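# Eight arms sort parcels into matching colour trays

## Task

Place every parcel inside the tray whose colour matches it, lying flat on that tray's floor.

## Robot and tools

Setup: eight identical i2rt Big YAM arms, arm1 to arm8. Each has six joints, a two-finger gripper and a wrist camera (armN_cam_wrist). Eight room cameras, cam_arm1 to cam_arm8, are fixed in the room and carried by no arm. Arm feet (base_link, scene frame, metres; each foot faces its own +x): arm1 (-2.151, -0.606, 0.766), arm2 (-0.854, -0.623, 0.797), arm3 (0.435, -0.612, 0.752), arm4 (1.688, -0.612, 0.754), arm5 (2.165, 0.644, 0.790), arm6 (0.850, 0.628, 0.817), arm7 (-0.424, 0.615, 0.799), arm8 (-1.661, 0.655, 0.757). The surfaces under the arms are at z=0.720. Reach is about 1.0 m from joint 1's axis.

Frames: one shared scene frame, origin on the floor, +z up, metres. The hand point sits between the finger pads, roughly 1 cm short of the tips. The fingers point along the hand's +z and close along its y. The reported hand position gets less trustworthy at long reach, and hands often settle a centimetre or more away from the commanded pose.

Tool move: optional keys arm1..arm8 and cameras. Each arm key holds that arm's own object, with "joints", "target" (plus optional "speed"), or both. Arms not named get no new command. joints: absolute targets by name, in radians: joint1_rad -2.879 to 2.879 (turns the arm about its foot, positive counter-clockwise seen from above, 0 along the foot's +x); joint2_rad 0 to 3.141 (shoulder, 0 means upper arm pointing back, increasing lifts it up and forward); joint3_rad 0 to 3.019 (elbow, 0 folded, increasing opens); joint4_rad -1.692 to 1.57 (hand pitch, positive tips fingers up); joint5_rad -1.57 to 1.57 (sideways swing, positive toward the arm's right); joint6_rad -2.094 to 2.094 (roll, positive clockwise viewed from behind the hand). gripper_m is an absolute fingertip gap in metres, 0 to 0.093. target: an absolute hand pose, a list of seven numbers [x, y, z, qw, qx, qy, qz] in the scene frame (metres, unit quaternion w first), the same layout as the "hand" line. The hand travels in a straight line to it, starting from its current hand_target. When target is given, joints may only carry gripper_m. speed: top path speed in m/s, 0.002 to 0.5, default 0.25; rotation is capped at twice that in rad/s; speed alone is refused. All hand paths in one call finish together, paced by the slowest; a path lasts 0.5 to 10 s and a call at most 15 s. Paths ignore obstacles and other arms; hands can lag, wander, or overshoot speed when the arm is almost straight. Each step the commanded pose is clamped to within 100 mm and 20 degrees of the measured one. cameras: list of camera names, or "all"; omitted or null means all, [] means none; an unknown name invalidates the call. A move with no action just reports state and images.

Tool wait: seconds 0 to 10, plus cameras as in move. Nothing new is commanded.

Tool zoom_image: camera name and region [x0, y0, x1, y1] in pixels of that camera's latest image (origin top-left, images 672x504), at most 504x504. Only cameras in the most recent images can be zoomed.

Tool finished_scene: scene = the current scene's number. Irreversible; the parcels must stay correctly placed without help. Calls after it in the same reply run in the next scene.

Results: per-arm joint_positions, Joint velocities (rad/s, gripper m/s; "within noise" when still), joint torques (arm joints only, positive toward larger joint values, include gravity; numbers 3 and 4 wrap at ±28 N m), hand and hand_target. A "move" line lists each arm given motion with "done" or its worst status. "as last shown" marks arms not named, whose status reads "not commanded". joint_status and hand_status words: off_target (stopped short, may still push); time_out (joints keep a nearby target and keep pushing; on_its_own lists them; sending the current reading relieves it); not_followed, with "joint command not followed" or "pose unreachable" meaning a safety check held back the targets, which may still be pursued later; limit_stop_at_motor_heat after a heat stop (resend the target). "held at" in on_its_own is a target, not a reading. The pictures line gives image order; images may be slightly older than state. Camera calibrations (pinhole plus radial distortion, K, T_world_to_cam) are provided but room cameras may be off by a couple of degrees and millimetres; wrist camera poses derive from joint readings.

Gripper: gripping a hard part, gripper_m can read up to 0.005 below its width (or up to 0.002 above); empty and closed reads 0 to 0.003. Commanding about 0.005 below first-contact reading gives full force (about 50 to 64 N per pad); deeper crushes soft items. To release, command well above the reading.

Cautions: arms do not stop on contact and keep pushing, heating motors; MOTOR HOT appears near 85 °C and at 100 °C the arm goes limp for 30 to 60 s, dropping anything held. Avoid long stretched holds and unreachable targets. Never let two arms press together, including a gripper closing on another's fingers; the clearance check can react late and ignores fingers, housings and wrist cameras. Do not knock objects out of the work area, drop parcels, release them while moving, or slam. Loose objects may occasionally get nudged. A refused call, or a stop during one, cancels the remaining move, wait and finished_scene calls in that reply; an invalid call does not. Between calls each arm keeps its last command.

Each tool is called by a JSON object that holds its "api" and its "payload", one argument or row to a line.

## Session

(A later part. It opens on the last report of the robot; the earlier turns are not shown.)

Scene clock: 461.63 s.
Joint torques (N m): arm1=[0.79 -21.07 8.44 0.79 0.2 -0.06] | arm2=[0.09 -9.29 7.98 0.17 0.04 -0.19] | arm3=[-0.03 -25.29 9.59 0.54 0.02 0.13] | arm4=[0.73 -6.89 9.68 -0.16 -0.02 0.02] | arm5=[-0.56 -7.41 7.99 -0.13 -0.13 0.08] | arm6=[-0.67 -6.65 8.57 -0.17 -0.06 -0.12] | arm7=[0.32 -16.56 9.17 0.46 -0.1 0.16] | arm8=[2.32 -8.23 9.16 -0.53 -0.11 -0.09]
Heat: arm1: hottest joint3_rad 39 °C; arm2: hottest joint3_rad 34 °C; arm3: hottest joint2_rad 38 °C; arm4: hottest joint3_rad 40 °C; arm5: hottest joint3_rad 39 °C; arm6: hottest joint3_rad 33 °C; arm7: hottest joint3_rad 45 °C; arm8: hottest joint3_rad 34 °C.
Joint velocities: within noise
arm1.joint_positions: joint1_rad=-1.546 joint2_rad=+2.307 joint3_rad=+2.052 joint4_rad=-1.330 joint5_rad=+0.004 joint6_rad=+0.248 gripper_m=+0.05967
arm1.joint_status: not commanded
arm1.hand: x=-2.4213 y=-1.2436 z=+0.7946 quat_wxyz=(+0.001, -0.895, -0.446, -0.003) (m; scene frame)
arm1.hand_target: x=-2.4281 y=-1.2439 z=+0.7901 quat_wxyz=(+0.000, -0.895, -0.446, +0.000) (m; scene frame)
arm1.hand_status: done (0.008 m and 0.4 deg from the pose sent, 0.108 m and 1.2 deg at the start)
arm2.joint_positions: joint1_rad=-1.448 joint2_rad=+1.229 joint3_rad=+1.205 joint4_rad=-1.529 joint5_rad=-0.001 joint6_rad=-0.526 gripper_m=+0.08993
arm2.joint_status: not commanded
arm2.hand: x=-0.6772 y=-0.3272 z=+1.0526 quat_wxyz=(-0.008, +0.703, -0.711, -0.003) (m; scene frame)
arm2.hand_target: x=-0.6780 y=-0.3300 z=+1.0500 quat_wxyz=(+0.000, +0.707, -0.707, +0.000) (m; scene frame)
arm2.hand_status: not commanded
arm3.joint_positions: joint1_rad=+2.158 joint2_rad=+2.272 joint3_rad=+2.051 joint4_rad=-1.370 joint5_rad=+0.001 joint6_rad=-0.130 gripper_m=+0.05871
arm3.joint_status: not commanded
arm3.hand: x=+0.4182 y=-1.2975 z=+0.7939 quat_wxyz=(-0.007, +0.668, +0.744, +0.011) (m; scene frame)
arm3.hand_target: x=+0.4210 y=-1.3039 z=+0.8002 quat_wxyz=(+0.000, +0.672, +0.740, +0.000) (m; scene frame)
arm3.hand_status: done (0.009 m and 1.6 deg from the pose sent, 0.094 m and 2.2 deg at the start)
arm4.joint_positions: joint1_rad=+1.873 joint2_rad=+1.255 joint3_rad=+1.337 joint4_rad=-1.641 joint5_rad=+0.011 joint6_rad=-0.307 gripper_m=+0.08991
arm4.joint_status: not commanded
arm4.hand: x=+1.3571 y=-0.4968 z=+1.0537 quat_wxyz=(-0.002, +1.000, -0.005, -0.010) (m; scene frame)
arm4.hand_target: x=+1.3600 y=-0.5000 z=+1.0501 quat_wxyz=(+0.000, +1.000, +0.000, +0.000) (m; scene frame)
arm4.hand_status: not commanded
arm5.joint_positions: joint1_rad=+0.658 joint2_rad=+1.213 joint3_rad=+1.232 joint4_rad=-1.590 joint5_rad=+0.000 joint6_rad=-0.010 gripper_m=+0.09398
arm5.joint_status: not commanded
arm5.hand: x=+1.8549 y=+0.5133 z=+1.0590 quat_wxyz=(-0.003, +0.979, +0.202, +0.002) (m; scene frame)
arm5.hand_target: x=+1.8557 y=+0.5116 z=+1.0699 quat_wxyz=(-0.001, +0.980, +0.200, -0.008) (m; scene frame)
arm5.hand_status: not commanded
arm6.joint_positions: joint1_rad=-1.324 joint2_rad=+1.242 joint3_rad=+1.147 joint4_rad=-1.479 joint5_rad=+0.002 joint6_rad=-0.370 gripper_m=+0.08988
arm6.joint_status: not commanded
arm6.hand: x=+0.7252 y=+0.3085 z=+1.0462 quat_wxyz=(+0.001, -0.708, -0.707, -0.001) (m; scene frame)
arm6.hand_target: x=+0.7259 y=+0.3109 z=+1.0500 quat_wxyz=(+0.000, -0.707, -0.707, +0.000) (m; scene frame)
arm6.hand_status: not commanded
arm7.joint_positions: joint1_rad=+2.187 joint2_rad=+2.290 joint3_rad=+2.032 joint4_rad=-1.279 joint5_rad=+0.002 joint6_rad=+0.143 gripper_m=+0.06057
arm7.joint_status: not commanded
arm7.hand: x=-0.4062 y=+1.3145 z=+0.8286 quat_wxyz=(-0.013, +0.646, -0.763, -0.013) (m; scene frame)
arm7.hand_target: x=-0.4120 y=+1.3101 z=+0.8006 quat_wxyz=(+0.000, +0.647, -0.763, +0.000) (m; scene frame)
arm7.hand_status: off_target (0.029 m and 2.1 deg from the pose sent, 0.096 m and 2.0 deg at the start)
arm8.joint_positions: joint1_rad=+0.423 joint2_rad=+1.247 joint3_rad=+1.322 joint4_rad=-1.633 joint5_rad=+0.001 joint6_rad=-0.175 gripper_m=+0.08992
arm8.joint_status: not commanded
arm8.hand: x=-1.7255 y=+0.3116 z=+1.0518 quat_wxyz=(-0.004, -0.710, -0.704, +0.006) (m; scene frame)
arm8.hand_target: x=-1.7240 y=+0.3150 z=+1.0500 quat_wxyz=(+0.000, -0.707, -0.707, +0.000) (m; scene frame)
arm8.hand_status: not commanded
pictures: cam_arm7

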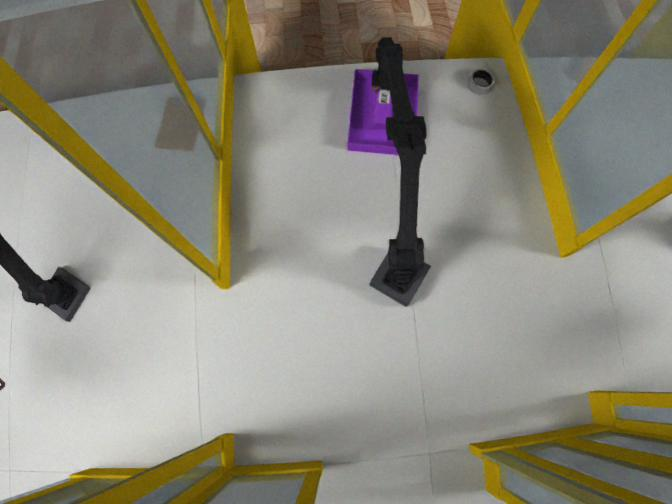

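{"api": "move", "payload": {
  "arm1": {"target":[-2.428,-1.244,0.76,0,0.895,0.446,0],"speed":0.1},
  "arm3": {"target":[0.421,-1.304,0.765,0,0.6724,0.7402,0],"speed":0.1},
  "arm7": {"target":[-0.412,1.306,0.89,0,0.6468,-0.7627,0],"speed":0.2},
  "cameras": []
}}

{"api": "move", "payload": {
  "arm7": {"target":[-0.42,1.268,0.88,0,0.6468,-0.7627,0],"speed":0.2},
  "cameras": ["cam_arm1","cam_arm3","cam_arm7"]
}}

Scene clock: 520.10 s.
Joint torques (N m): arm1=[1.2 -20.54 7.71 0.76 0.2 -0.06] | arm2=[0.09 -9.29 7.98 0.17 0.04 -0.19] | arm3=[-0.09 -24.35 9.1 0.64 0.02 0.12] | arm4=[0.73 -6.89 9.66 -0.16 -0.02 0.02] | arm5=[-0.62 -7.41 7.92 -0.02 -0.1 0.05] | arm6=[-0.73 -6.65 8.58 -0.14 -0.06 -0.11] | arm7=[0.5 -20.25 15.13 -0.32 -0.12 0.17] | arm8=[1.96 -8.12 9.13 -0.49 -0.12 -0.1]
Heat: arm1: hottest joint3_rad 38 °C; arm2: hottest joint3_rad 34 °C; arm3: hottest joint2_rad 39 °C; arm4: hottest joint3_rad 40 °C; arm5: hottest joint3_rad 39 °C; arm6: hottest joint3_rad 33 °C; arm7: hottest joint3_rad 41 °C; arm8: hottest joint3_rad 34 °C.
move: arm1 off_target; arm3 done; arm7 off_target
Joint velocities: arm1=[within noise] | arm2=[within noise] | arm3=[within noise] | arm4=[-0.005 0.005 0.012 0.012 -0.022 -0.168 0] | arm5=[within noise] | arm6=[within noise] | arm7=[within noise] | arm8=[within noise]
arm1.joint_positions: joint1_rad=-1.546 joint2_rad=+2.321 joint3_rad=+2.028 joint4_rad=-1.271 joint5_rad=+0.004 joint6_rad=+0.247 gripper_m=+0.05967
arm1.joint_status: not commanded
arm1.hand: x=-2.4229 y=-1.2479 z=+0.7768 quat_wxyz=(-0.006, -0.895, -0.446, +0.005) (m; scene frame)
arm1.hand_target: x=-2.4279 y=-1.2436 z=+0.7601 quat_wxyz=(+0.000, -0.895, -0.446, +0.000) (m; scene frame)
arm1.hand_status: off_target (0.018 m and 0.9 deg from the pose sent, 0.035 m and 0.4 deg at the start)
arm2, arm4, arm5, arm6, arm8: as last shown
arm3.joint_positions: joint1_rad=+2.158 joint2_rad=+2.287 joint3_rad=+2.012 joint4_rad=-1.300 joint5_rad=+0.002 joint6_rad=-0.130 gripper_m=+0.05871
arm3.joint_status: not commanded
arm3.hand: x=+0.4182 y=-1.2998 z=+0.7690 quat_wxyz=(-0.002, +0.668, +0.744, +0.005) (m; scene frame)
arm3.hand_target: x=+0.4210 y=-1.3039 z=+0.7651 quat_wxyz=(+0.000, +0.672, +0.740, +0.000) (m; scene frame)
arm3.hand_status: done (0.006 m and 0.9 deg from the pose sent, 0.030 m and 1.7 deg at the start)
arm7.joint_positions: joint1_rad=+2.187 joint2_rad=+2.263 joint3_rad=+2.052 joint4_rad=-1.433 joint5_rad=+0.002 joint6_rad=+0.143 gripper_m=+0.06057
arm7.joint_status: not commanded
arm7.hand: x=-0.4069 y=+1.2858 z=+0.8543 quat_wxyz=(+0.023, +0.645, -0.763, +0.027) (m; scene frame)
arm7.hand_target: x=-0.4122 y=+1.3039 z=+0.8905 quat_wxyz=(+0.000, +0.647, -0.763, -0.001) (m; scene frame)
arm7.hand_status: off_target (0.041 m and 4.0 deg from the pose sent, 0.062 m and 2.1 deg at the start)
pictures: none
No camera images: "cameras" was empty.

Scene clock: 521.30 s.
Joint torques (N m): arm1=[1.26 -20.31 7.71 0.73 0.2 -0.07] | arm2=[0.15 -9.29 7.98 0.17 0.04 -0.19] | arm3=[-0.03 -24.41 9.09 0.64 0.02 0.12] | arm4=[0.73 -6.95 9.66 -0.16 -0.02 0.02] | arm5=[-0.21 -7.36 7.83 -0.17 -0.15 0.06] | arm6=[-0.73 -6.65 8.58 -0.16 -0.06 -0.12] | arm7=[0.56 -19.08 8.69 0.5 -0.11 0.19] | arm8=[2.08 -8.12 9.16 -0.49 -0.11 -0.1]
Heat: arm1: hottest joint3_rad 38 °C; arm2: hottest joint3_rad 34 °C; arm3: hottest joint2_rad 39 °C; arm4: hottest joint3_rad 40 °C; arm5: hottest joint3_rad 39 °C; arm6: hottest joint3_rad 33 °C; arm7: hottest joint3_rad 41 °C; arm8: hottest joint3_rad 34 °C.
move: arm7 done
Joint velocities: within noise
arm1, arm2, arm3, arm4, arm5, arm6, arm8: as last shown
arm7.joint_positions: joint1_rad=+2.197 joint2_rad=+2.155 joint3_rad=+1.915 joint4_rad=-1.352 joint5_rad=+0.002 joint6_rad=+0.151 gripper_m=+0.06057
arm7.joint_status: not commanded
arm7.hand: x=-0.4138 y=+1.2675 z=+0.8729 quat_wxyz=(+0.006, +0.647, -0.763, +0.008) (m; scene frame)
arm7.hand_target: x=-0.4200 y=+1.2680 z=+0.8799 quat_wxyz=(+0.000, +0.647, -0.763, +0.000) (m; scene frame)
arm7.hand_status: done (0.009 m and 1.1 deg from the pose sent, 0.034 m and 4.1 deg at the start)
pictures: cam_arm1, cam_arm3, cam_arm7

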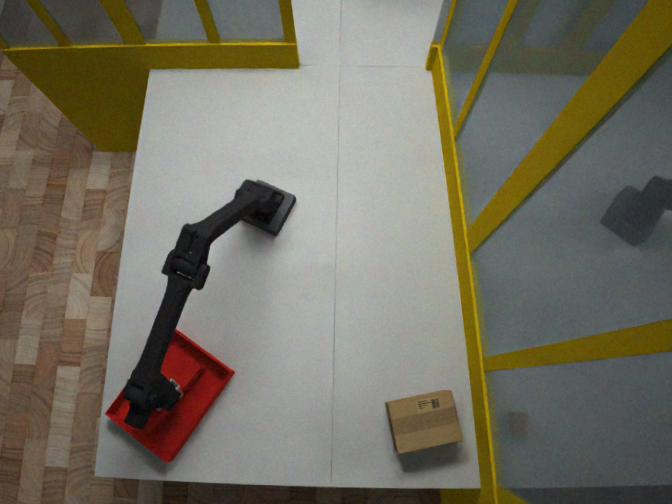

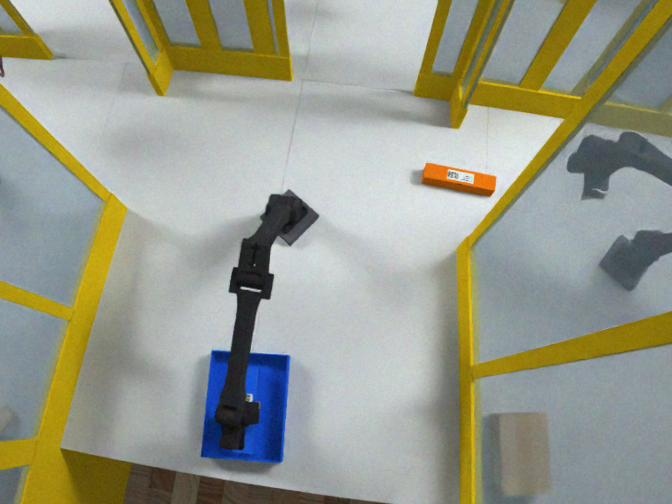

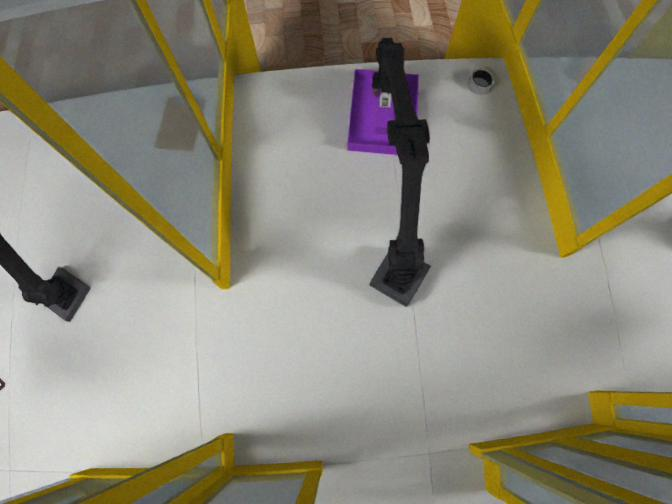

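{"api": "move", "payload": {
  "arm1": {"target":[-2.428,-1.244,0.746,0,0.895,0.446,0],"speed":0.1},
  "arm3": {"joints":{"gripper_m":0.09}},
  "arm7": {"target":[-0.42,1.258,0.79,0,0.6468,-0.7627,0],"speed":0.15},
  "cameras": []
}}

{"api": "move", "payload": {
  "arm3": {"target":[0.421,-1.3,0.93,0,0.6724,0.7402,0],"speed":0.3},
  "arm7": {"target":[-0.42,1.258,0.775,0,0.6468,-0.7627,0],"speed":0.1},
  "cameras": ["cam_arm7","arm7_cam_wrist"]
}}

Scene clock: 531.23 s.
Joint torques (N m): arm1=[0.91 -20.37 7.45 0.69 0.19 -0.05] | arm2=[0.15 -9.29 7.98 0.18 0.04 -0.19] | arm3=[-0.09 -24.29 9.11 0.64 0.02 0.11] | arm4=[0.73 -6.89 9.66 -0.16 -0.02 0.02] | arm5=[-0.56 -7.18 7.98 -0.12 -0.11 0.03] | arm6=[-0.73 -6.65 8.58 -0.16 -0.06 -0.12] | arm7=[0.38 -16.91 8.55 0.65 -0.11 0.2] | arm8=[1.96 -8.06 9.18 -0.5 -0.11 -0.1]
Heat: arm1: hottest joint3_rad 37 °C; arm2: hottest joint3_rad 34 °C; arm3: hottest joint2_rad 37 °C; arm4: hottest joint3_rad 40 °C; arm5: hottest joint3_rad 39 °C; arm6: hottest joint3_rad 33 °C; arm7: hottest joint3_rad 41 °C; arm8: hottest joint3_rad 34 °C.
move: arm1 off_target; arm3 done; arm7 off_target
Joint velocities: within noise
arm1.joint_positions: joint1_rad=-1.546 joint2_rad=+2.333 joint3_rad=+2.016 joint4_rad=-1.245 joint5_rad=+0.004 joint6_rad=+0.247 gripper_m=+0.05967
arm1.joint_status: not commanded
arm1.hand: x=-2.4232 y=-1.2486 z=+0.7641 quat_wxyz=(-0.007, -0.895, -0.446, +0.006) (m; scene frame)
arm1.hand_target: x=-2.4279 y=-1.2436 z=+0.7463 quat_wxyz=(+0.000, -0.895, -0.446, +0.000) (m; scene frame)
arm1.hand_status: off_target (0.019 m and 1.0 deg from the pose sent, 0.032 m and 0.9 deg at the start)
arm2, arm4, arm5, arm6, arm8: as last shown
arm3.joint_positions: joint1_rad=+2.158 joint2_rad=+2.287 joint3_rad=+2.012 joint4_rad=-1.300 joint5_rad=+0.002 joint6_rad=-0.130 gripper_m=+0.08997
arm3.joint_status: all done
arm3.hand: x=+0.4182 y=-1.2998 z=+0.7690 quat_wxyz=(-0.002, +0.668, +0.744, +0.005) (m; scene frame)
arm3.hand_target: x=+0.4210 y=-1.3039 z=+0.7651 quat_wxyz=(+0.000, +0.672, +0.740, +0.000) (m; scene frame)
arm3.hand_status: not commanded
arm7.joint_positions: joint1_rad=+2.197 joint2_rad=+2.185 joint3_rad=+1.761 joint4_rad=-1.145 joint5_rad=+0.002 joint6_rad=+0.151 gripper_m=+0.06057
arm7.joint_status: not commanded
arm7.hand: x=-0.4140 y=+1.2589 z=+0.7986 quat_wxyz=(-0.002, +0.647, -0.763, -0.001) (m; scene frame)
arm7.hand_target: x=-0.4199 y=+1.2579 z=+0.7902 quat_wxyz=(+0.000, +0.647, -0.763, +0.000) (m; scene frame)
arm7.hand_status: off_target (0.011 m and 0.3 deg from the pose sent, 0.084 m and 1.1 deg at the start)
pictures: none
No camera images: "cameras" was empty.

Scene clock: 532.97 s.
Joint torques (N m): arm1=[0.91 -20.66 7.57 0.77 0.19 -0.07] | arm2=[0.09 -9.29 7.98 0.17 0.04 -0.19] | arm3=[0.09 -24 14.35 -0.05 0 0.12] | arm4=[0.73 -6.89 9.68 -0.17 -0.02 0.02] | arm5=[-0.32 -7.59 7.9 -0.1 -0.12 0.05] | arm6=[-0.73 -6.65 8.57 -0.16 -0.06 -0.12] | arm7=[0.38 -16.79 8.23 0.64 -0.11 0.19] | arm8=[2.02 -8.18 9.16 -0.51 -0.1 -0.11]
Heat: arm1: hottest joint3_rad 37 °C; arm2: hottest joint3_rad 34 °C; arm3: hottest joint2_rad 37 °C; arm4: hottest joint3_rad 40 °C; arm5: hottest joint3_rad 39 °C; arm6: hottest joint3_rad 33 °C; arm7: hottest joint3_rad 41 °C; arm8: hottest joint3_rad 34 °C.
move: arm3 off_target; arm7 off_target
Joint velocities: within noise
arm1, arm2, arm4, arm5, arm6, arm8: as last shown
arm3.joint_positions: joint1_rad=+2.158 joint2_rad=+2.210 joint3_rad=+2.255 joint4_rad=-1.648 joint5_rad=+0.002 joint6_rad=-0.130 gripper_m=+0.08997
arm3.joint_status: not commanded
arm3.hand: x=+0.4177 y=-1.2885 z=+0.9128 quat_wxyz=(-0.011, +0.668, +0.743, +0.016) (m; scene frame)
arm3.hand_target: x=+0.4210 y=-1.2990 z=+0.9300 quat_wxyz=(+0.001, +0.672, +0.740, +0.000) (m; scene frame)
arm3.hand_status: off_target (0.021 m and 2.3 deg from the pose sent, 0.161 m and 0.9 deg at the start; pose on its path clipped on 11 of 52 steps)
arm7.joint_positions: joint1_rad=+2.197 joint2_rad=+2.197 joint3_rad=+1.753 joint4_rad=-1.117 joint5_rad=+0.002 joint6_rad=+0.151 gripper_m=+0.06057
arm7.joint_status: not commanded
arm7.hand: x=-0.4139 y=+1.2608 z=+0.7885 quat_wxyz=(-0.005, +0.646, -0.763, -0.004) (m; scene frame)
arm7.hand_target: x=-0.4199 y=+1.2577 z=+0.7752 quat_wxyz=(+0.000, +0.647, -0.763, +0.000) (m; scene frame)
arm7.hand_status: off_target (0.015 m and 0.7 deg from the pose sent, 0.024 m and 0.3 deg at the start)
pictures: arm7_cam_wrist, cam_arm7
camera_calibration:
arm7_cam_wrist: T_world_to_cam=[[0.988716, -0.149214, 0.0132568, 0.583751], [-0.130953, -0.817942, 0.560198, 0.541728], [-0.0727461, -0.555613, -0.828253, 1.44484], [0, 0, 0, 1]] pos_world=[-0.401116, 1.33298, 0.885481]

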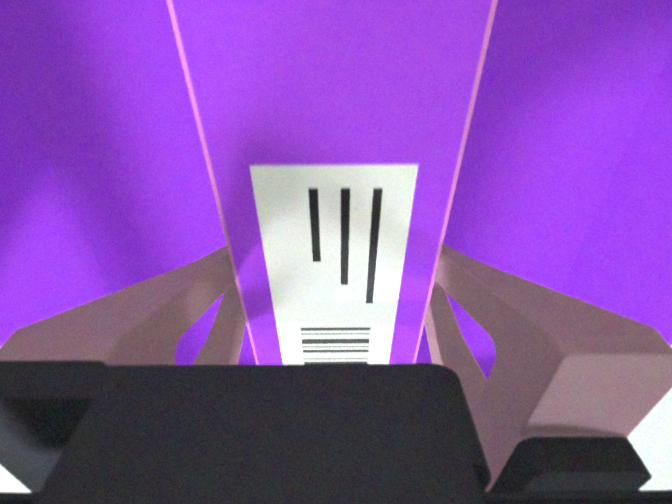

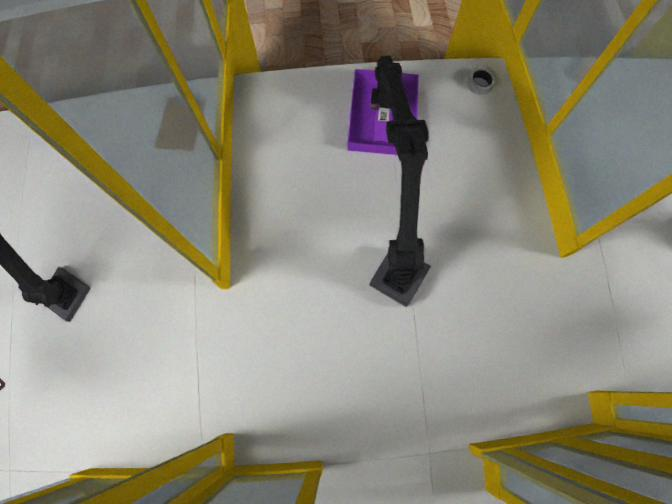

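{"api": "move", "payload": {
  "arm1": {"joints":{"gripper_m":0.09}},
  "arm7": {"target":[-0.42,1.257,0.766,0,0.6468,-0.7627,0],"speed":0.1},
  "arm3": {"target":[0.415,-0.95,1.05,0,0.6724,0.7402,0],"speed":0.4},
  "cameras": []
}}

{"api": "move", "payload": {
  "arm1": {"target":[-2.424,-1.242,0.93,0,0.895,0.446,0],"speed":0.3},
  "arm7": {"joints":{"gripper_m":0.09}},
  "arm3": {"joints":{"joint1_rad":-2.17,"joint6_rad":0.36}},
  "cameras": []
}}

{"api": "move", "payload": {
  "arm1": {"target":[-2.27,-0.92,1.05,0,0.895,0.446,0],"speed":0.3},
  "arm7": {"target":[-0.418,1.26,0.93,0,0.6468,-0.7627,0],"speed":0.3},
  "arm3": {"target":[1.01,-0.391,0.88,0,0,1,0],"speed":0.4},
  "cameras": ["arm3_cam_wrist","cam_arm1","cam_arm3"]
}}

Scene clock: 548.07 s.
Joint torques (N m): arm1=[0.85 -20.19 7.54 0.73 0.2 -0.05] | arm2=[0.09 -9.29 7.98 0.17 0.04 -0.19] | arm3=[-1.73 -9.7 9.32 -0.23 -0.01 -0.22] | arm4=[0.73 -6.89 9.68 -0.16 -0.02 0.02] | arm5=[-0.26 -7.41 7.94 -0.12 -0.18 0.02] | arm6=[-0.73 -6.65 8.57 -0.16 -0.06 -0.12] | arm7=[0.5 -16.21 7.58 0.92 -0.1 0.2] | arm8=[1.9 -8.18 9.13 -0.55 -0.11 -0.08]
Heat: arm1: hottest joint2_rad 37 °C; arm2: hottest joint3_rad 34 °C; arm3: hottest joint2_rad 38 °C; arm4: hottest joint3_rad 40 °C; arm5: hottest joint3_rad 39 °C; arm6: hottest joint3_rad 33 °C; arm7: hottest joint3_rad 40 °C; arm8: hottest joint3_rad 34 °C.
move: arm1 done; arm3 done; arm7 off_target
Joint velocities: within noise
arm1.joint_positions: joint1_rad=-1.546 joint2_rad=+2.333 joint3_rad=+2.016 joint4_rad=-1.245 joint5_rad=+0.004 joint6_rad=+0.247 gripper_m=+0.08990
arm1.joint_status: all done
arm1.hand: x=-2.4232 y=-1.2486 z=+0.7641 quat_wxyz=(-0.007, -0.895, -0.446, +0.006) (m; scene frame)
arm1.hand_target: x=-2.4279 y=-1.2436 z=+0.7463 quat_wxyz=(+0.000, -0.895, -0.446, +0.000) (m; scene frame)
arm1.hand_status: not commanded
arm2, arm4, arm5, arm6, arm8: as last shown
arm3.joint_positions: joint1_rad=+2.145 joint2_rad=+1.220 joint3_rad=+1.314 joint4_rad=-1.650 joint5_rad=+0.002 joint6_rad=-0.130 gripper_m=+0.08997
arm3.joint_status: not commanded
arm3.hand: x=+0.4204 y=-0.9527 z=+1.0491 quat_wxyz=(+0.004, +0.673, +0.739, -0.002) (m; scene frame)
arm3.hand_target: x=+0.4151 y=-0.9500 z=+1.0500 quat_wxyz=(+0.000, +0.672, +0.740, +0.000) (m; scene frame)
arm3.hand_status: done (0.006 m and 0.5 deg from the pose sent, 0.365 m and 2.3 deg at the start; pose on its path clipped on 9 of 55 steps)
arm7.joint_positions: joint1_rad=+2.197 joint2_rad=+2.197 joint3_rad=+1.749 joint4_rad=-1.107 joint5_rad=+0.002 joint6_rad=+0.151 gripper_m=+0.06057
arm7.joint_status: not commanded
arm7.hand: x=-0.4139 y=+1.2617 z=+0.7872 quat_wxyz=(-0.007, +0.646, -0.763, -0.007) (m; scene frame)
arm7.hand_target: x=-0.4199 y=+1.2564 z=+0.7664 quat_wxyz=(+0.000, +0.647, -0.763, +0.000) (m; scene frame)
arm7.hand_status: off_target (0.023 m and 1.1 deg from the pose sent, 0.024 m and 0.7 deg at the start)
pictures: none
No camera images: "cameras" was empty.

Scene clock: 550.90 s.
Joint torques (N m): arm1=[1.44 -20.13 12.44 -0.24 0.21 -0.01] | arm2=[0.09 -9.29 7.97 0.17 0.04 -0.19] | arm3=[-1.44 -11.52 9.31 -0.18 -0.04 0.13] | arm4=[0.73 -6.95 9.68 -0.17 -0.02 0.02] | arm5=[-0.38 -7 7.91 -0.12 -0.12 0.05] | arm6=[-0.73 -6.65 8.57 -0.14 -0.06 -0.12] | arm7=[0.56 -16.67 7.98 0.59 -0.08 0.2] | arm8=[1.96 -8.12 9.17 -0.51 -0.1 -0.08]
Heat: arm1: hottest joint2_rad 37 °C; arm2: hottest joint3_rad 34 °C; arm3: hottest joint2_rad 38 °C; arm4: hottest joint3_rad 40 °C; arm5: hottest joint3_rad 39 °C; arm6: hottest joint3_rad 33 °C; arm7: hottest joint3_rad 40 °C; arm8: hottest joint3_rad 34 °C.
move: arm1 off_target; arm3 done; arm7 done
Joint velocities: within noise
arm1.joint_positions: joint1_rad=-1.546 joint2_rad=+2.233 joint3_rad=+2.259 joint4_rad=-1.625 joint5_rad=+0.004 joint6_rad=+0.247 gripper_m=+0.08990
arm1.joint_status: not commanded
arm1.hand: x=-2.4181 y=-1.2337 z=+0.9232 quat_wxyz=(+0.005, -0.895, -0.446, -0.008) (m; scene frame)
arm1.hand_target: x=-2.4239 y=-1.2414 z=+0.9299 quat_wxyz=(+0.000, -0.895, -0.446, +0.000) (m; scene frame)
arm1.hand_status: off_target (0.012 m and 1.1 deg from the pose sent, 0.166 m and 1.0 deg at the start; pose on its path clipped on 3 of 85 steps)
arm2, arm4, arm5, arm6, arm8: as last shown
arm3.joint_positions: joint1_rad=-2.158 joint2_rad=+1.242 joint3_rad=+1.314 joint4_rad=-1.650 joint5_rad=+0.004 joint6_rad=+0.345 gripper_m=+0.09005
arm3.joint_status: all done
arm3.hand: x=+0.7535 y=-0.4895 z=+1.0468 quat_wxyz=(+0.000, +0.014, -1.000, +0.000) (m; scene frame)
arm3.hand_target: x=+0.7494 y=-0.4957 z=+1.0545 quat_wxyz=(-0.006, +0.000, -1.000, -0.001) (m; scene frame)
arm3.hand_status: not commanded
arm7.joint_positions: joint1_rad=+2.197 joint2_rad=+2.203 joint3_rad=+1.743 joint4_rad=-1.098 joint5_rad=+0.001 joint6_rad=+0.151 gripper_m=+0.08994
arm7.joint_status: all done
arm7.hand: x=-0.4140 y=+1.2609 z=+0.7817 quat_wxyz=(-0.006, +0.646, -0.763, -0.006) (m; scene frame)
arm7.hand_target: x=-0.4199 y=+1.2565 z=+0.7664 quat_wxyz=(+0.000, +0.647, -0.763, +0.000) (m; scene frame)
arm7.hand_status: not commanded
pictures: none
No camera images: "cameras" was empty.

Scene clock: 553.13 s.
Joint torques (N m): arm1=[2.55 -6.24 7.9 -0.1 0.21 0.05] | arm2=[0.15 -9.29 7.98 0.17 0.04 -0.19] | arm3=[-0.85 -21.25 13.67 -0.24 -0.12 0.14] | arm4=[0.73 -6.89 9.68 -0.17 -0.02 0.02] | arm5=[-0.44 -7.59 7.88 -0.1 -0.11 0.05] | arm6=[-0.73 -6.65 8.57 -0.17 -0.06 -0.11] | arm7=[0.26 -17.96 15.01 -0.38 -0.12 0.17] | arm8=[2.14 -8.23 9.09 -0.46 -0.11 -0.1]
Heat: arm1: hottest joint2_rad 37 °C; arm2: hottest joint3_rad 34 °C; arm3: hottest joint2_rad 37 °C; arm4: hottest joint3_rad 40 °C; arm5: hottest joint3_rad 39 °C; arm6: hottest joint3_rad 33 °C; arm7: hottest joint3_rad 40 °C; arm8: hottest joint3_rad 34 °C.
move: arm1 done; arm3 off_target; arm7 off_target
Joint velocities: within noise
arm1.joint_positions: joint1_rad=-1.511 joint2_rad=+1.218 joint3_rad=+1.282 joint4_rad=-1.611 joint5_rad=+0.004 joint6_rad=+0.286 gripper_m=+0.08990
arm1.joint_status: not commanded
arm1.hand: x=-2.2752 y=-0.9220 z=+1.0570 quat_wxyz=(-0.012, -0.896, -0.444, +0.011) (m; scene frame)
arm1.hand_target: x=-2.2701 y=-0.9199 z=+1.0502 quat_wxyz=(+0.000, -0.895, -0.446, +0.000) (m; scene frame)
arm1.hand_status: done (0.009 m and 1.9 deg from the pose sent, 0.369 m and 1.1 deg at the start)
arm2, arm4, arm5, arm6, arm8: as last shown
arm3.joint_positions: joint1_rad=-2.158 joint2_rad=+2.003 joint3_rad=+1.750 joint4_rad=-1.370 joint5_rad=+0.004 joint6_rad=+0.353 gripper_m=+0.09005
arm3.joint_status: not commanded
arm3.hand: x=+0.9932 y=-0.3950 z=+0.8612 quat_wxyz=(+0.020, +0.010, -1.000, +0.008) (m; scene frame)
arm3.hand_target: x=+1.0090 y=-0.3913 z=+0.8802 quat_wxyz=(+0.000, +0.000, -1.000, +0.000) (m; scene frame)
arm3.hand_status: off_target (0.025 m and 2.8 deg from the pose sent, 0.322 m and 1.6 deg at the start)
arm7.joint_positions: joint1_rad=+2.197 joint2_rad=+2.090 joint3_rad=+1.882 joint4_rad=-1.424 joint5_rad=+0.001 joint6_rad=+0.151 gripper_m=+0.08994
arm7.joint_status: not commanded
arm7.hand: x=-0.4142 y=+1.2420 z=+0.9022 quat_wxyz=(+0.019, +0.646, -0.763, +0.022) (m; scene frame)
arm7.hand_target: x=-0.4181 y=+1.2584 z=+0.9304 quat_wxyz=(+0.000, +0.647, -0.763, -0.001) (m; scene frame)
arm7.hand_status: off_target (0.033 m and 3.3 deg from the pose sent, 0.148 m and 0.9 deg at the start)
pictures: arm3_cam_wrist, cam_arm1, cam_arm3
camera_calibration:
arm3_cam_wrist: T_world_to_cam=[[0.0164913, -0.999541, 0.0254111, -0.434251], [-0.788906, 0.00260645, 0.614509, 0.261216], [-0.614293, -0.030181, -0.788501, 1.40131], [0, 0, 0, 1]] pos_world=[1.07405, -0.39244, 0.955448]

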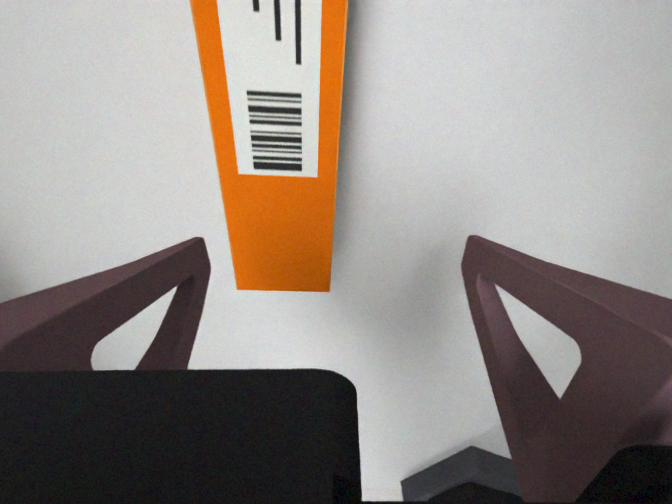

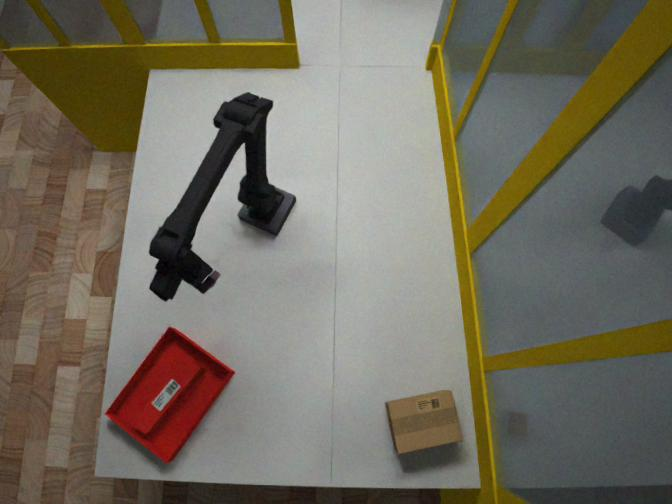

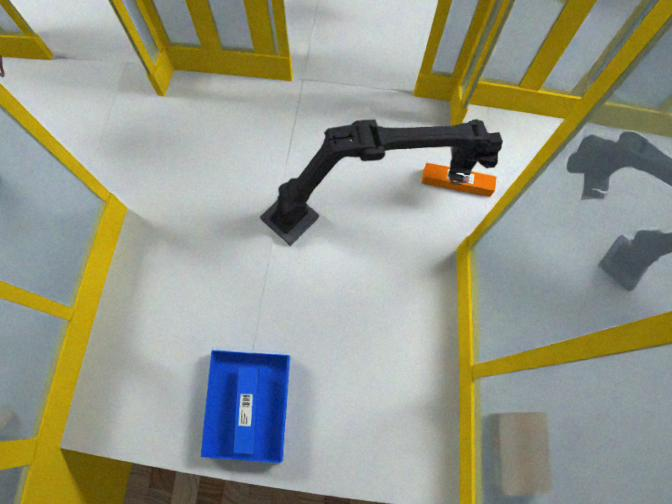

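{"api": "move", "payload": {
  "arm3": {"target":[1.027,-0.365,0.83,0,0.01,1,0],"speed":0.2},
  "arm7": {"target":[-0.42,0.965,1.05,0,0.6468,-0.7627,0],"speed":0.3},
  "cameras": ["arm3_cam_wrist","cam_arm7"]
}}

{"api": "move", "payload": {
  "arm3": {"target":[1.027,-0.365,0.763,0,0.01,1,0],"speed":0.2},
  "cameras": ["arm3_cam_wrist"]
}}

Scene clock: 568.30 s.
Joint torques (N m): arm1=[2.37 -5.77 7.91 -0.16 0.17 0.07] | arm2=[0.09 -9.29 7.97 0.17 0.04 -0.19] | arm3=[0.56 -21.3 13.55 0.51 -0.14 0.12] | arm4=[0.73 -6.89 9.66 -0.16 -0.02 0.02] | arm5=[-0.67 -7.88 7.84 0.03 -0.14 0.05] | arm6=[-0.73 -6.65 8.57 -0.14 -0.06 -0.11] | arm7=[0.15 -7.59 9.01 -0.24 -0.09 0.16] | arm8=[2.32 -8.23 9.17 -0.55 -0.1 -0.09]
Heat: arm1: hottest joint3_rad 36 °C; arm2: hottest joint3_rad 35 °C; arm3: hottest joint2_rad 36 °C; arm4: hottest joint3_rad 40 °C; arm5: hottest joint3_rad 39 °C; arm6: hottest joint3_rad 33 °C; arm7: hottest joint3_rad 42 °C; arm8: hottest joint3_rad 34 °C.
move: arm3 off_target; arm7 done
Joint velocities: within noise
arm1: as last shown
arm1.joint_positions: joint1_rad=-1.511 joint2_rad=+1.218 joint3_rad=+1.282 joint4_rad=-1.611 joint5_rad=+0.004 joint6_rad=+0.287 gripper_m=+0.08990
arm1.hand: x=-2.2750 y=-0.9221 z=+1.0570 quat_wxyz=(-0.012, -0.896, -0.444, +0.011) (m; scene frame)
arm2.joint_positions: joint1_rad=-1.448 joint2_rad=+1.229 joint3_rad=+1.205 joint4_rad=-1.529 joint5_rad=-0.001 joint6_rad=-0.526 gripper_m=+0.08993
arm2.joint_status: not commanded
arm2.hand: x=-0.6772 y=-0.3272 z=+1.0526 quat_wxyz=(-0.008, +0.703, -0.711, -0.003) (m; scene frame)
arm2.hand_target: x=-0.6780 y=-0.3300 z=+1.0500 quat_wxyz=(+0.000, +0.707, -0.707, +0.000) (m; scene frame)
arm2.hand_status: not commanded
arm3.joint_positions: joint1_rad=-2.146 joint2_rad=+2.094 joint3_rad=+1.784 joint4_rad=-1.322 joint5_rad=+0.004 joint6_rad=+0.401 gripper_m=+0.09005
arm3.joint_status: not commanded
arm3.hand: x=+1.0087 y=-0.3812 z=+0.8184 quat_wxyz=(+0.025, -0.008, -1.000, +0.011) (m; scene frame)
arm3.hand_target: x=+1.0257 y=-0.3654 z=+0.8306 quat_wxyz=(+0.000, -0.010, -1.000, -0.001) (m; scene frame)
arm3.hand_status: off_target (0.027 m and 3.1 deg from the pose sent, 0.055 m and 3.4 deg at the start)
arm4.joint_positions: joint1_rad=+1.873 joint2_rad=+1.255 joint3_rad=+1.337 joint4_rad=-1.641 joint5_rad=+0.011 joint6_rad=-0.307 gripper_m=+0.08991
arm4.joint_status: not commanded
arm4.hand: x=+1.3571 y=-0.4968 z=+1.0537 quat_wxyz=(-0.002, +1.000, -0.005, -0.010) (m; scene frame)
arm4.hand_target: x=+1.3600 y=-0.5000 z=+1.0501 quat_wxyz=(+0.000, +1.000, +0.000, +0.000) (m; scene frame)
arm4.hand_status: not commanded
arm5.joint_positions: joint1_rad=+0.658 joint2_rad=+1.213 joint3_rad=+1.232 joint4_rad=-1.590 joint5_rad=+0.000 joint6_rad=-0.010 gripper_m=+0.09398
arm5.joint_status: not commanded
arm5.hand: x=+1.8549 y=+0.5133 z=+1.0590 quat_wxyz=(-0.003, +0.979, +0.202, +0.002) (m; scene frame)
arm5.hand_target: x=+1.8557 y=+0.5116 z=+1.0699 quat_wxyz=(-0.001, +0.980, +0.200, -0.008) (m; scene frame)
arm5.hand_status: not commanded
arm6.joint_positions: joint1_rad=-1.324 joint2_rad=+1.242 joint3_rad=+1.147 joint4_rad=-1.479 joint5_rad=+0.002 joint6_rad=-0.370 gripper_m=+0.08988
arm6.joint_status: not commanded
arm6.hand: x=+0.7252 y=+0.3085 z=+1.0462 quat_wxyz=(+0.001, -0.708, -0.707, -0.001) (m; scene frame)
arm6.hand_target: x=+0.7259 y=+0.3109 z=+1.0500 quat_wxyz=(+0.000, -0.707, -0.707, +0.000) (m; scene frame)
arm6.hand_status: not commanded
arm7.joint_positions: joint1_rad=+2.197 joint2_rad=+1.257 joint3_rad=+1.228 joint4_rad=-1.521 joint5_rad=+0.001 joint6_rad=+0.151 gripper_m=+0.08994
arm7.joint_status: not commanded
arm7.hand: x=-0.4179 y=+0.9705 z=+1.0552 quat_wxyz=(-0.008, +0.646, -0.763, -0.009) (m; scene frame)
arm7.hand_target: x=-0.4200 y=+0.9650 z=+1.0501 quat_wxyz=(+0.000, +0.647, -0.763, +0.000) (m; scene frame)
arm7.hand_status: done (0.008 m and 1.4 deg from the pose sent, 0.314 m and 3.4 deg at the start)
arm8.joint_positions: joint1_rad=+0.423 joint2_rad=+1.247 joint3_rad=+1.322 joint4_rad=-1.633 joint5_rad=+0.001 joint6_rad=-0.175 gripper_m=+0.08992
arm8.joint_status: not commanded
arm8.hand: x=-1.7255 y=+0.3116 z=+1.0518 quat_wxyz=(-0.004, -0.710, -0.704, +0.006) (m; scene frame)
arm8.hand_target: x=-1.7240 y=+0.3150 z=+1.0500 quat_wxyz=(+0.000, -0.707, -0.707, +0.000) (m; scene frame)
arm8.hand_status: not commanded
pictures: arm3_cam_wrist, cam_arm7
camera_calibration:
arm3_cam_wrist: T_world_to_cam=[[-0.0196964, -0.999308, 0.0315625, -0.388007], [-0.782721, 0.0350535, 0.621385, 0.300194], [-0.622061, -0.0124656, -0.782869, 1.3875], [0, 0, 0, 1]] pos_world=[1.09044, -0.380965, 0.911944]

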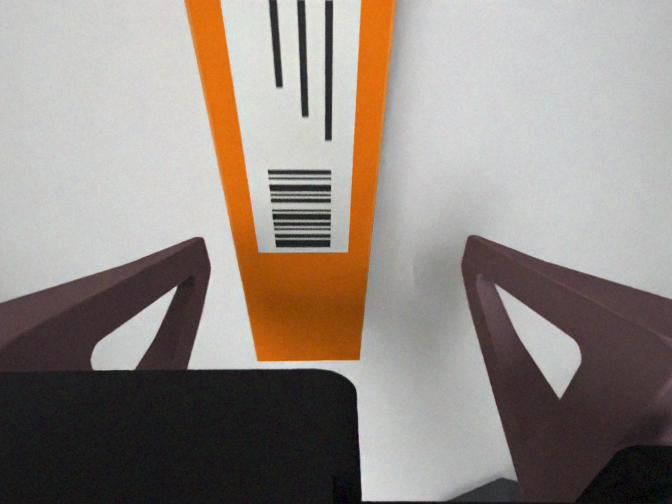

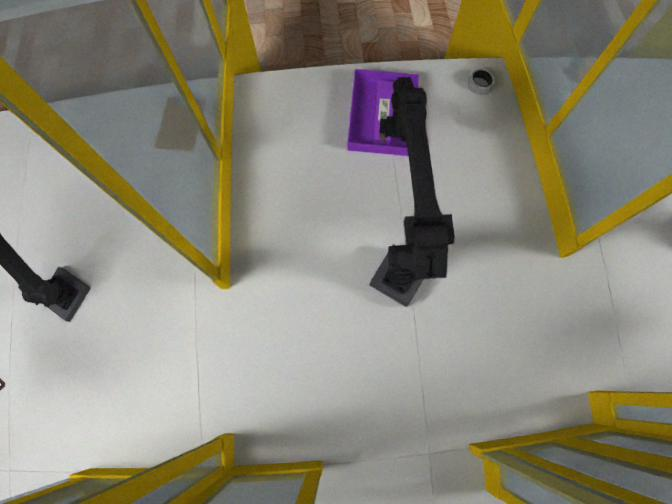

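Scene clock: 569.43 s.
Joint torques (N m): arm1=[2.32 -6.18 7.87 -0.13 0.2 0.06] | arm2=[0.15 -9.29 7.98 0.17 0.04 -0.19] | arm3=[0.38 -22.95 9.17 0.57 -0.12 0.12] | arm4=[0.73 -6.95 9.68 -0.16 -0.02 0.02] | arm5=[-0.79 -7.24 8.16 -0.16 -0.12 0.08] | arm6=[-0.73 -6.59 8.57 -0.16 -0.06 -0.11] | arm7=[0.09 -7.47 9.02 -0.23 -0.1 0.16] | arm8=[2.14 -8.35 9.2 -0.55 -0.09 -0.09]
Heat: arm1: hottest joint3_rad 36 °C; arm2: hottest joint3_rad 35 °C; arm3: hottest joint2_rad 36 °C; arm4: hottest joint3_rad 40 °C; arm5: hottest joint3_rad 39 °C; arm6: hottest joint3_rad 33 °C; arm7: hottest joint3_rad 42 °C; arm8: hottest joint3_rad 34 °C.
move: arm3 done
Joint velocities: within noise
arm1, arm2, arm4, arm5, arm6, arm7, arm8: as last shown
arm3.joint_positions: joint1_rad=-2.146 joint2_rad=+2.172 joint3_rad=+1.758 joint4_rad=-1.183 joint5_rad=+0.004 joint6_rad=+0.401 gripper_m=+0.09005
arm3.joint_status: not commanded
arm3.hand: x=+1.0244 y=-0.3746 z=+0.7610 quat_wxyz=(+0.009, -0.008, -1.000, +0.004) (m; scene frame)
arm3.hand_target: x=+1.0269 y=-0.3651 z=+0.7631 quat_wxyz=(+0.000, -0.010, -1.000, +0.000) (m; scene frame)
arm3.hand_status: done (0.010 m and 1.1 deg from the pose sent, 0.061 m and 3.1 deg at the start)
pictures: arm3_cam_wrist
camera_calibration:
arm3_cam_wrist: T_world_to_cam=[[-0.020673, -0.999626, 0.0179185, -0.368072], [-0.802252, 0.0272811, 0.596361, 0.384113], [-0.596627, -0.00204656, -0.802516, 1.34506], [0, 0, 0, 1]] pos_world=[1.10305, -0.375661, 0.856961]

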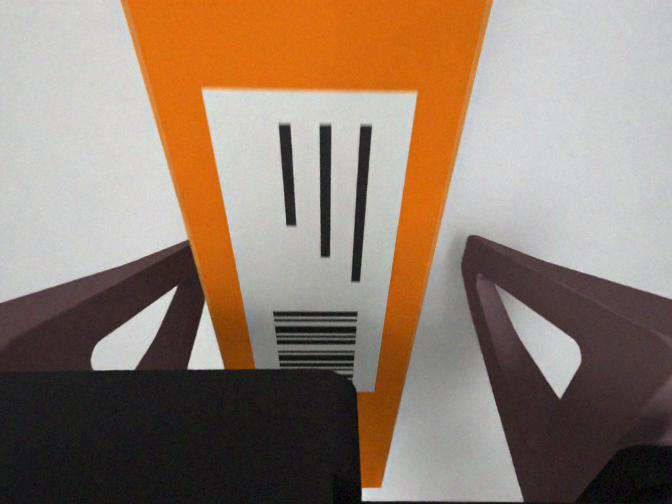

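{"api": "move", "payload": {
  "arm3": {"joints":{"gripper_m":0.045}},
  "cameras": []
}}

{"api": "move", "payload": {
  "arm3": {"target":[0.745,-0.495,1.05,0,0,1,0],"speed":0.35},
  "cameras": []
}}

{"api": "move", "payload": {
  "arm3": {"joints":{"joint1_rad":-1.224,"joint6_rad":-0.26}},
  "cameras": []
}}

{"api": "move", "payload": {
  "arm3": {"target":[0.6,0.012,0.83,0,0.7071,-0.7071,0],"speed":0.4},
  "cameras": ["cam_arm6"]
}}

{"api": "move", "payload": {
  "arm3": {"target":[0.6,0.008,0.77,0,0.7071,-0.7071,0],"speed":0.12},
  "cameras": []
}}

Scene clock: 584.23 s.
Joint torques (N m): arm1=[2.08 -6.18 7.97 -0.08 0.19 0.1] | arm2=[0.09 -9.29 7.98 0.17 0.04 -0.19] | arm3=[0.5 -23 8.99 0.58 -0.11 0.13] | arm4=[0.73 -6.89 9.66 -0.16 -0.02 0.02] | arm5=[-0.5 -7.36 8.01 0.03 -0.14 0.04] | arm6=[-0.67 -6.71 8.57 -0.16 -0.06 -0.12] | arm7=[0.15 -7.47 8.99 -0.27 -0.09 0.16] | arm8=[2.2 -8.47 9.24 -0.53 -0.1 -0.1]
Heat: arm1: hottest joint3_rad 35 °C; arm2: hottest joint3_rad 35 °C; arm3: hottest joint2_rad 37 °C; arm4: hottest joint3_rad 40 °C; arm5: hottest joint3_rad 39 °C; arm6: hottest joint3_rad 33 °C; arm7: hottest joint3_rad 42 °C; arm8: hottest joint3_rad 34 °C.
move: arm3 off_target
Joint velocities: within noise
arm1, arm2, arm4, arm5, arm6, arm7, arm8: as last shown
arm3.joint_positions: joint1_rad=-2.146 joint2_rad=+2.172 joint3_rad=+1.758 joint4_rad=-1.183 joint5_rad=+0.004 joint6_rad=+0.401 gripper_m=+0.05876
arm3.joint_status: gripper_m off_target (ended at +0.05878, target +0.04500)
arm3.hand: x=+1.0244 y=-0.3746 z=+0.7610 quat_wxyz=(+0.009, -0.008, -1.000, +0.004) (m; scene frame)
arm3.hand_target: x=+1.0269 y=-0.3651 z=+0.7631 quat_wxyz=(+0.000, -0.010, -1.000, +0.000) (m; scene frame)
arm3.hand_status: not commanded
pictures: none
No camera images: "cameras" was empty.

Scene clock: 586.30 s.
Joint torques (N m): arm1=[2.32 -6.24 7.79 -0.16 0.2 0.06] | arm2=[0.09 -9.29 7.98 0.17 0.04 -0.19] | arm3=[-1.61 -9.11 10.95 -0.27 -0.08 -0.23] | arm4=[0.73 -6.95 9.66 -0.16 -0.02 0.02] | arm5=[-0.85 -7.36 7.98 0.1 -0.14 0.05] | arm6=[-0.73 -6.59 8.59 -0.16 -0.06 -0.11] | arm7=[0.15 -7.71 8.98 -0.24 -0.11 0.15] | arm8=[2.08 -8.29 9.21 -0.57 -0.12 -0.09]
Heat: arm1: hottest joint3_rad 35 °C; arm2: hottest joint3_rad 35 °C; arm3: hottest joint2_rad 36 °C; arm4: hottest joint3_rad 40 °C; arm5: hottest joint3_rad 39 °C; arm6: hottest joint3_rad 33 °C; arm7: hottest joint3_rad 42 °C; arm8: hottest joint3_rad 34 °C.
move: arm3 done
Joint velocities: within noise
arm1, arm2, arm4, arm5, arm6, arm7, arm8: as last shown
arm3.joint_positions: joint1_rad=-2.150 joint2_rad=+1.215 joint3_rad=+1.281 joint4_rad=-1.652 joint5_rad=+0.004 joint6_rad=+0.384 gripper_m=+0.05876
arm3.joint_status: not commanded
arm3.hand: x=+0.7415 y=-0.4914 z=+1.0427 quat_wxyz=(+0.003, -0.002, -1.000, +0.001) (m; scene frame)
arm3.hand_target: x=+0.7449 y=-0.4949 z=+1.0500 quat_wxyz=(+0.000, +0.000, -1.000, +0.000) (m; scene frame)
arm3.hand_status: done (0.009 m and 0.4 deg from the pose sent, 0.420 m and 1.4 deg at the start)
pictures: none
No camera images: "cameras" was empty.

Scene clock: 587.87 s.
Joint torques (N m): arm1=[2.49 -6.12 8.01 -0.1 0.2 0.08] | arm2=[0.15 -9.29 7.98 0.17 0.04 -0.19] | arm3=[0.38 -9.23 10.96 -0.23 -0.13 -0.22] | arm4=[0.79 -6.95 9.68 -0.17 -0.02 0.02] | arm5=[-0.15 -7.36 7.99 0.02 -0.12 0.04] | arm6=[-0.73 -6.71 8.58 -0.16 -0.06 -0.11] | arm7=[0.26 -7.59 9.1 -0.28 -0.1 0.14] | arm8=[2.02 -8.23 9.17 -0.51 -0.1 -0.1]
Heat: arm1: hottest joint3_rad 35 °C; arm2: hottest joint3_rad 35 °C; arm3: hottest joint2_rad 36 °C; arm4: hottest joint3_rad 40 °C; arm5: hottest joint3_rad 39 °C; arm6: hottest joint3_rad 33 °C; arm7: hottest joint3_rad 42 °C; arm8: hottest joint3_rad 34 °C.
move: arm3 done
Joint velocities: within noise
arm1, arm2, arm4, arm5, arm6, arm7, arm8: as last shown
arm3.joint_positions: joint1_rad=-1.237 joint2_rad=+1.215 joint3_rad=+1.281 joint4_rad=-1.652 joint5_rad=+0.004 joint6_rad=-0.244 gripper_m=+0.05879
arm3.joint_status: all done
arm3.hand: x=+0.5251 y=-0.2954 z=+1.0427 quat_wxyz=(+0.001, +0.696, -0.718, +0.005) (m; scene frame)
arm3.hand_target: x=+0.5215 y=-0.2923 z=+1.0499 quat_wxyz=(-0.002, +0.706, -0.708, +0.003) (m; scene frame)
arm3.hand_status: not commanded
pictures: none
No camera images: "cameras" was empty.

Scene clock: 589.90 s.
Joint torques (N m): arm1=[1.96 -5.77 7.98 -0.1 0.21 0.06] | arm2=[0.15 -9.29 7.98 0.17 0.04 -0.19] | arm3=[0.26 -23.12 13.57 -0.2 -0.29 -0.2] | arm4=[0.73 -6.95 9.68 -0.16 -0.02 0.02] | arm5=[0.03 -7.12 7.84 0.13 -0.15 0.02] | arm6=[-0.73 -6.65 8.57 -0.16 -0.06 -0.11] | arm7=[0.03 -7.65 9.01 -0.24 -0.11 0.17] | arm8=[1.79 -8 9.18 -0.51 -0.11 -0.11]
Heat: arm1: hottest joint3_rad 35 °C; arm2: hottest joint3_rad 35 °C; arm3: hottest joint2_rad 36 °C; arm4: hottest joint3_rad 40 °C; arm5: hottest joint3_rad 39 °C; arm6: hottest joint3_rad 33 °C; arm7: hottest joint3_rad 42 °C; arm8: hottest joint3_rad 34 °C.
move: arm3 off_target
Joint velocities: within noise
arm1, arm2, arm4, arm5, arm6, arm7, arm8: as last shown
arm3.joint_positions: joint1_rad=-1.232 joint2_rad=+2.122 joint3_rad=+1.801 joint4_rad=-1.304 joint5_rad=+0.000 joint6_rad=-0.244 gripper_m=+0.05879
arm3.joint_status: not commanded
arm3.hand: x=+0.6039 y=-0.0083 z=+0.8078 quat_wxyz=(+0.019, +0.697, -0.717, +0.014) (m; scene frame)
arm3.hand_target: x=+0.5996 y=+0.0107 z=+0.8303 quat_wxyz=(+0.000, +0.707, -0.707, +0.000) (m; scene frame)
arm3.hand_status: off_target (0.030 m and 3.2 deg from the pose sent, 0.381 m and 2.0 deg at the start)
pictures: cam_arm6

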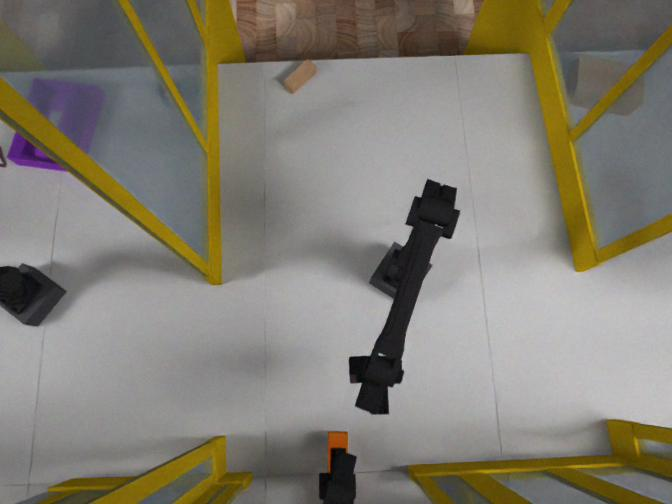

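Scene clock: 591.13 s.
Joint torques (N m): arm1=[2.08 -6.3 7.91 -0.16 0.17 0.09] | arm2=[0.09 -9.29 7.98 0.18 0.04 -0.19] | arm3=[0.38 -23 9.06 0.57 -0.29 -0.21] | arm4=[0.73 -6.95 9.68 -0.17 -0.02 0.02] | arm5=[-0.85 -7.12 7.91 -0.09 -0.17 0.03] | arm6=[-0.67 -6.65 8.57 -0.16 -0.06 -0.11] | arm7=[0.09 -7.59 9.07 -0.25 -0.1 0.15] | arm8=[1.9 -8.06 9.21 -0.53 -0.1 -0.1]
Heat: arm1: hottest joint3_rad 35 °C; arm2: hottest joint3_rad 35 °C; arm3: hottest joint2_rad 36 °C; arm4: hottest joint3_rad 40 °C; arm5: hottest joint3_rad 39 °C; arm6: hottest joint3_rad 33 °C; arm7: hottest joint3_rad 42 °C; arm8: hottest joint3_rad 34 °C.
move: arm3 done
Joint velocities: within noise
arm1, arm2, arm4, arm5, arm6, arm7, arm8: as last shown
arm3.joint_positions: joint1_rad=-1.232 joint2_rad=+2.165 joint3_rad=+1.766 joint4_rad=-1.198 joint5_rad=+0.000 joint6_rad=-0.244 gripper_m=+0.05879
arm3.joint_status: not commanded
arm3.hand: x=+0.6064 y=+0.0001 z=+0.7679 quat_wxyz=(+0.008, +0.697, -0.717, +0.007) (m; scene frame)
arm3.hand_target: x=+0.5999 y=+0.0078 z=+0.7702 quat_wxyz=(+0.000, +0.707, -0.707, +0.000) (m; scene frame)
arm3.hand_status: done (0.010 m and 2.0 deg from the pose sent, 0.041 m and 3.2 deg at the start)
pictures: none
No camera images: "cameras" was empty.


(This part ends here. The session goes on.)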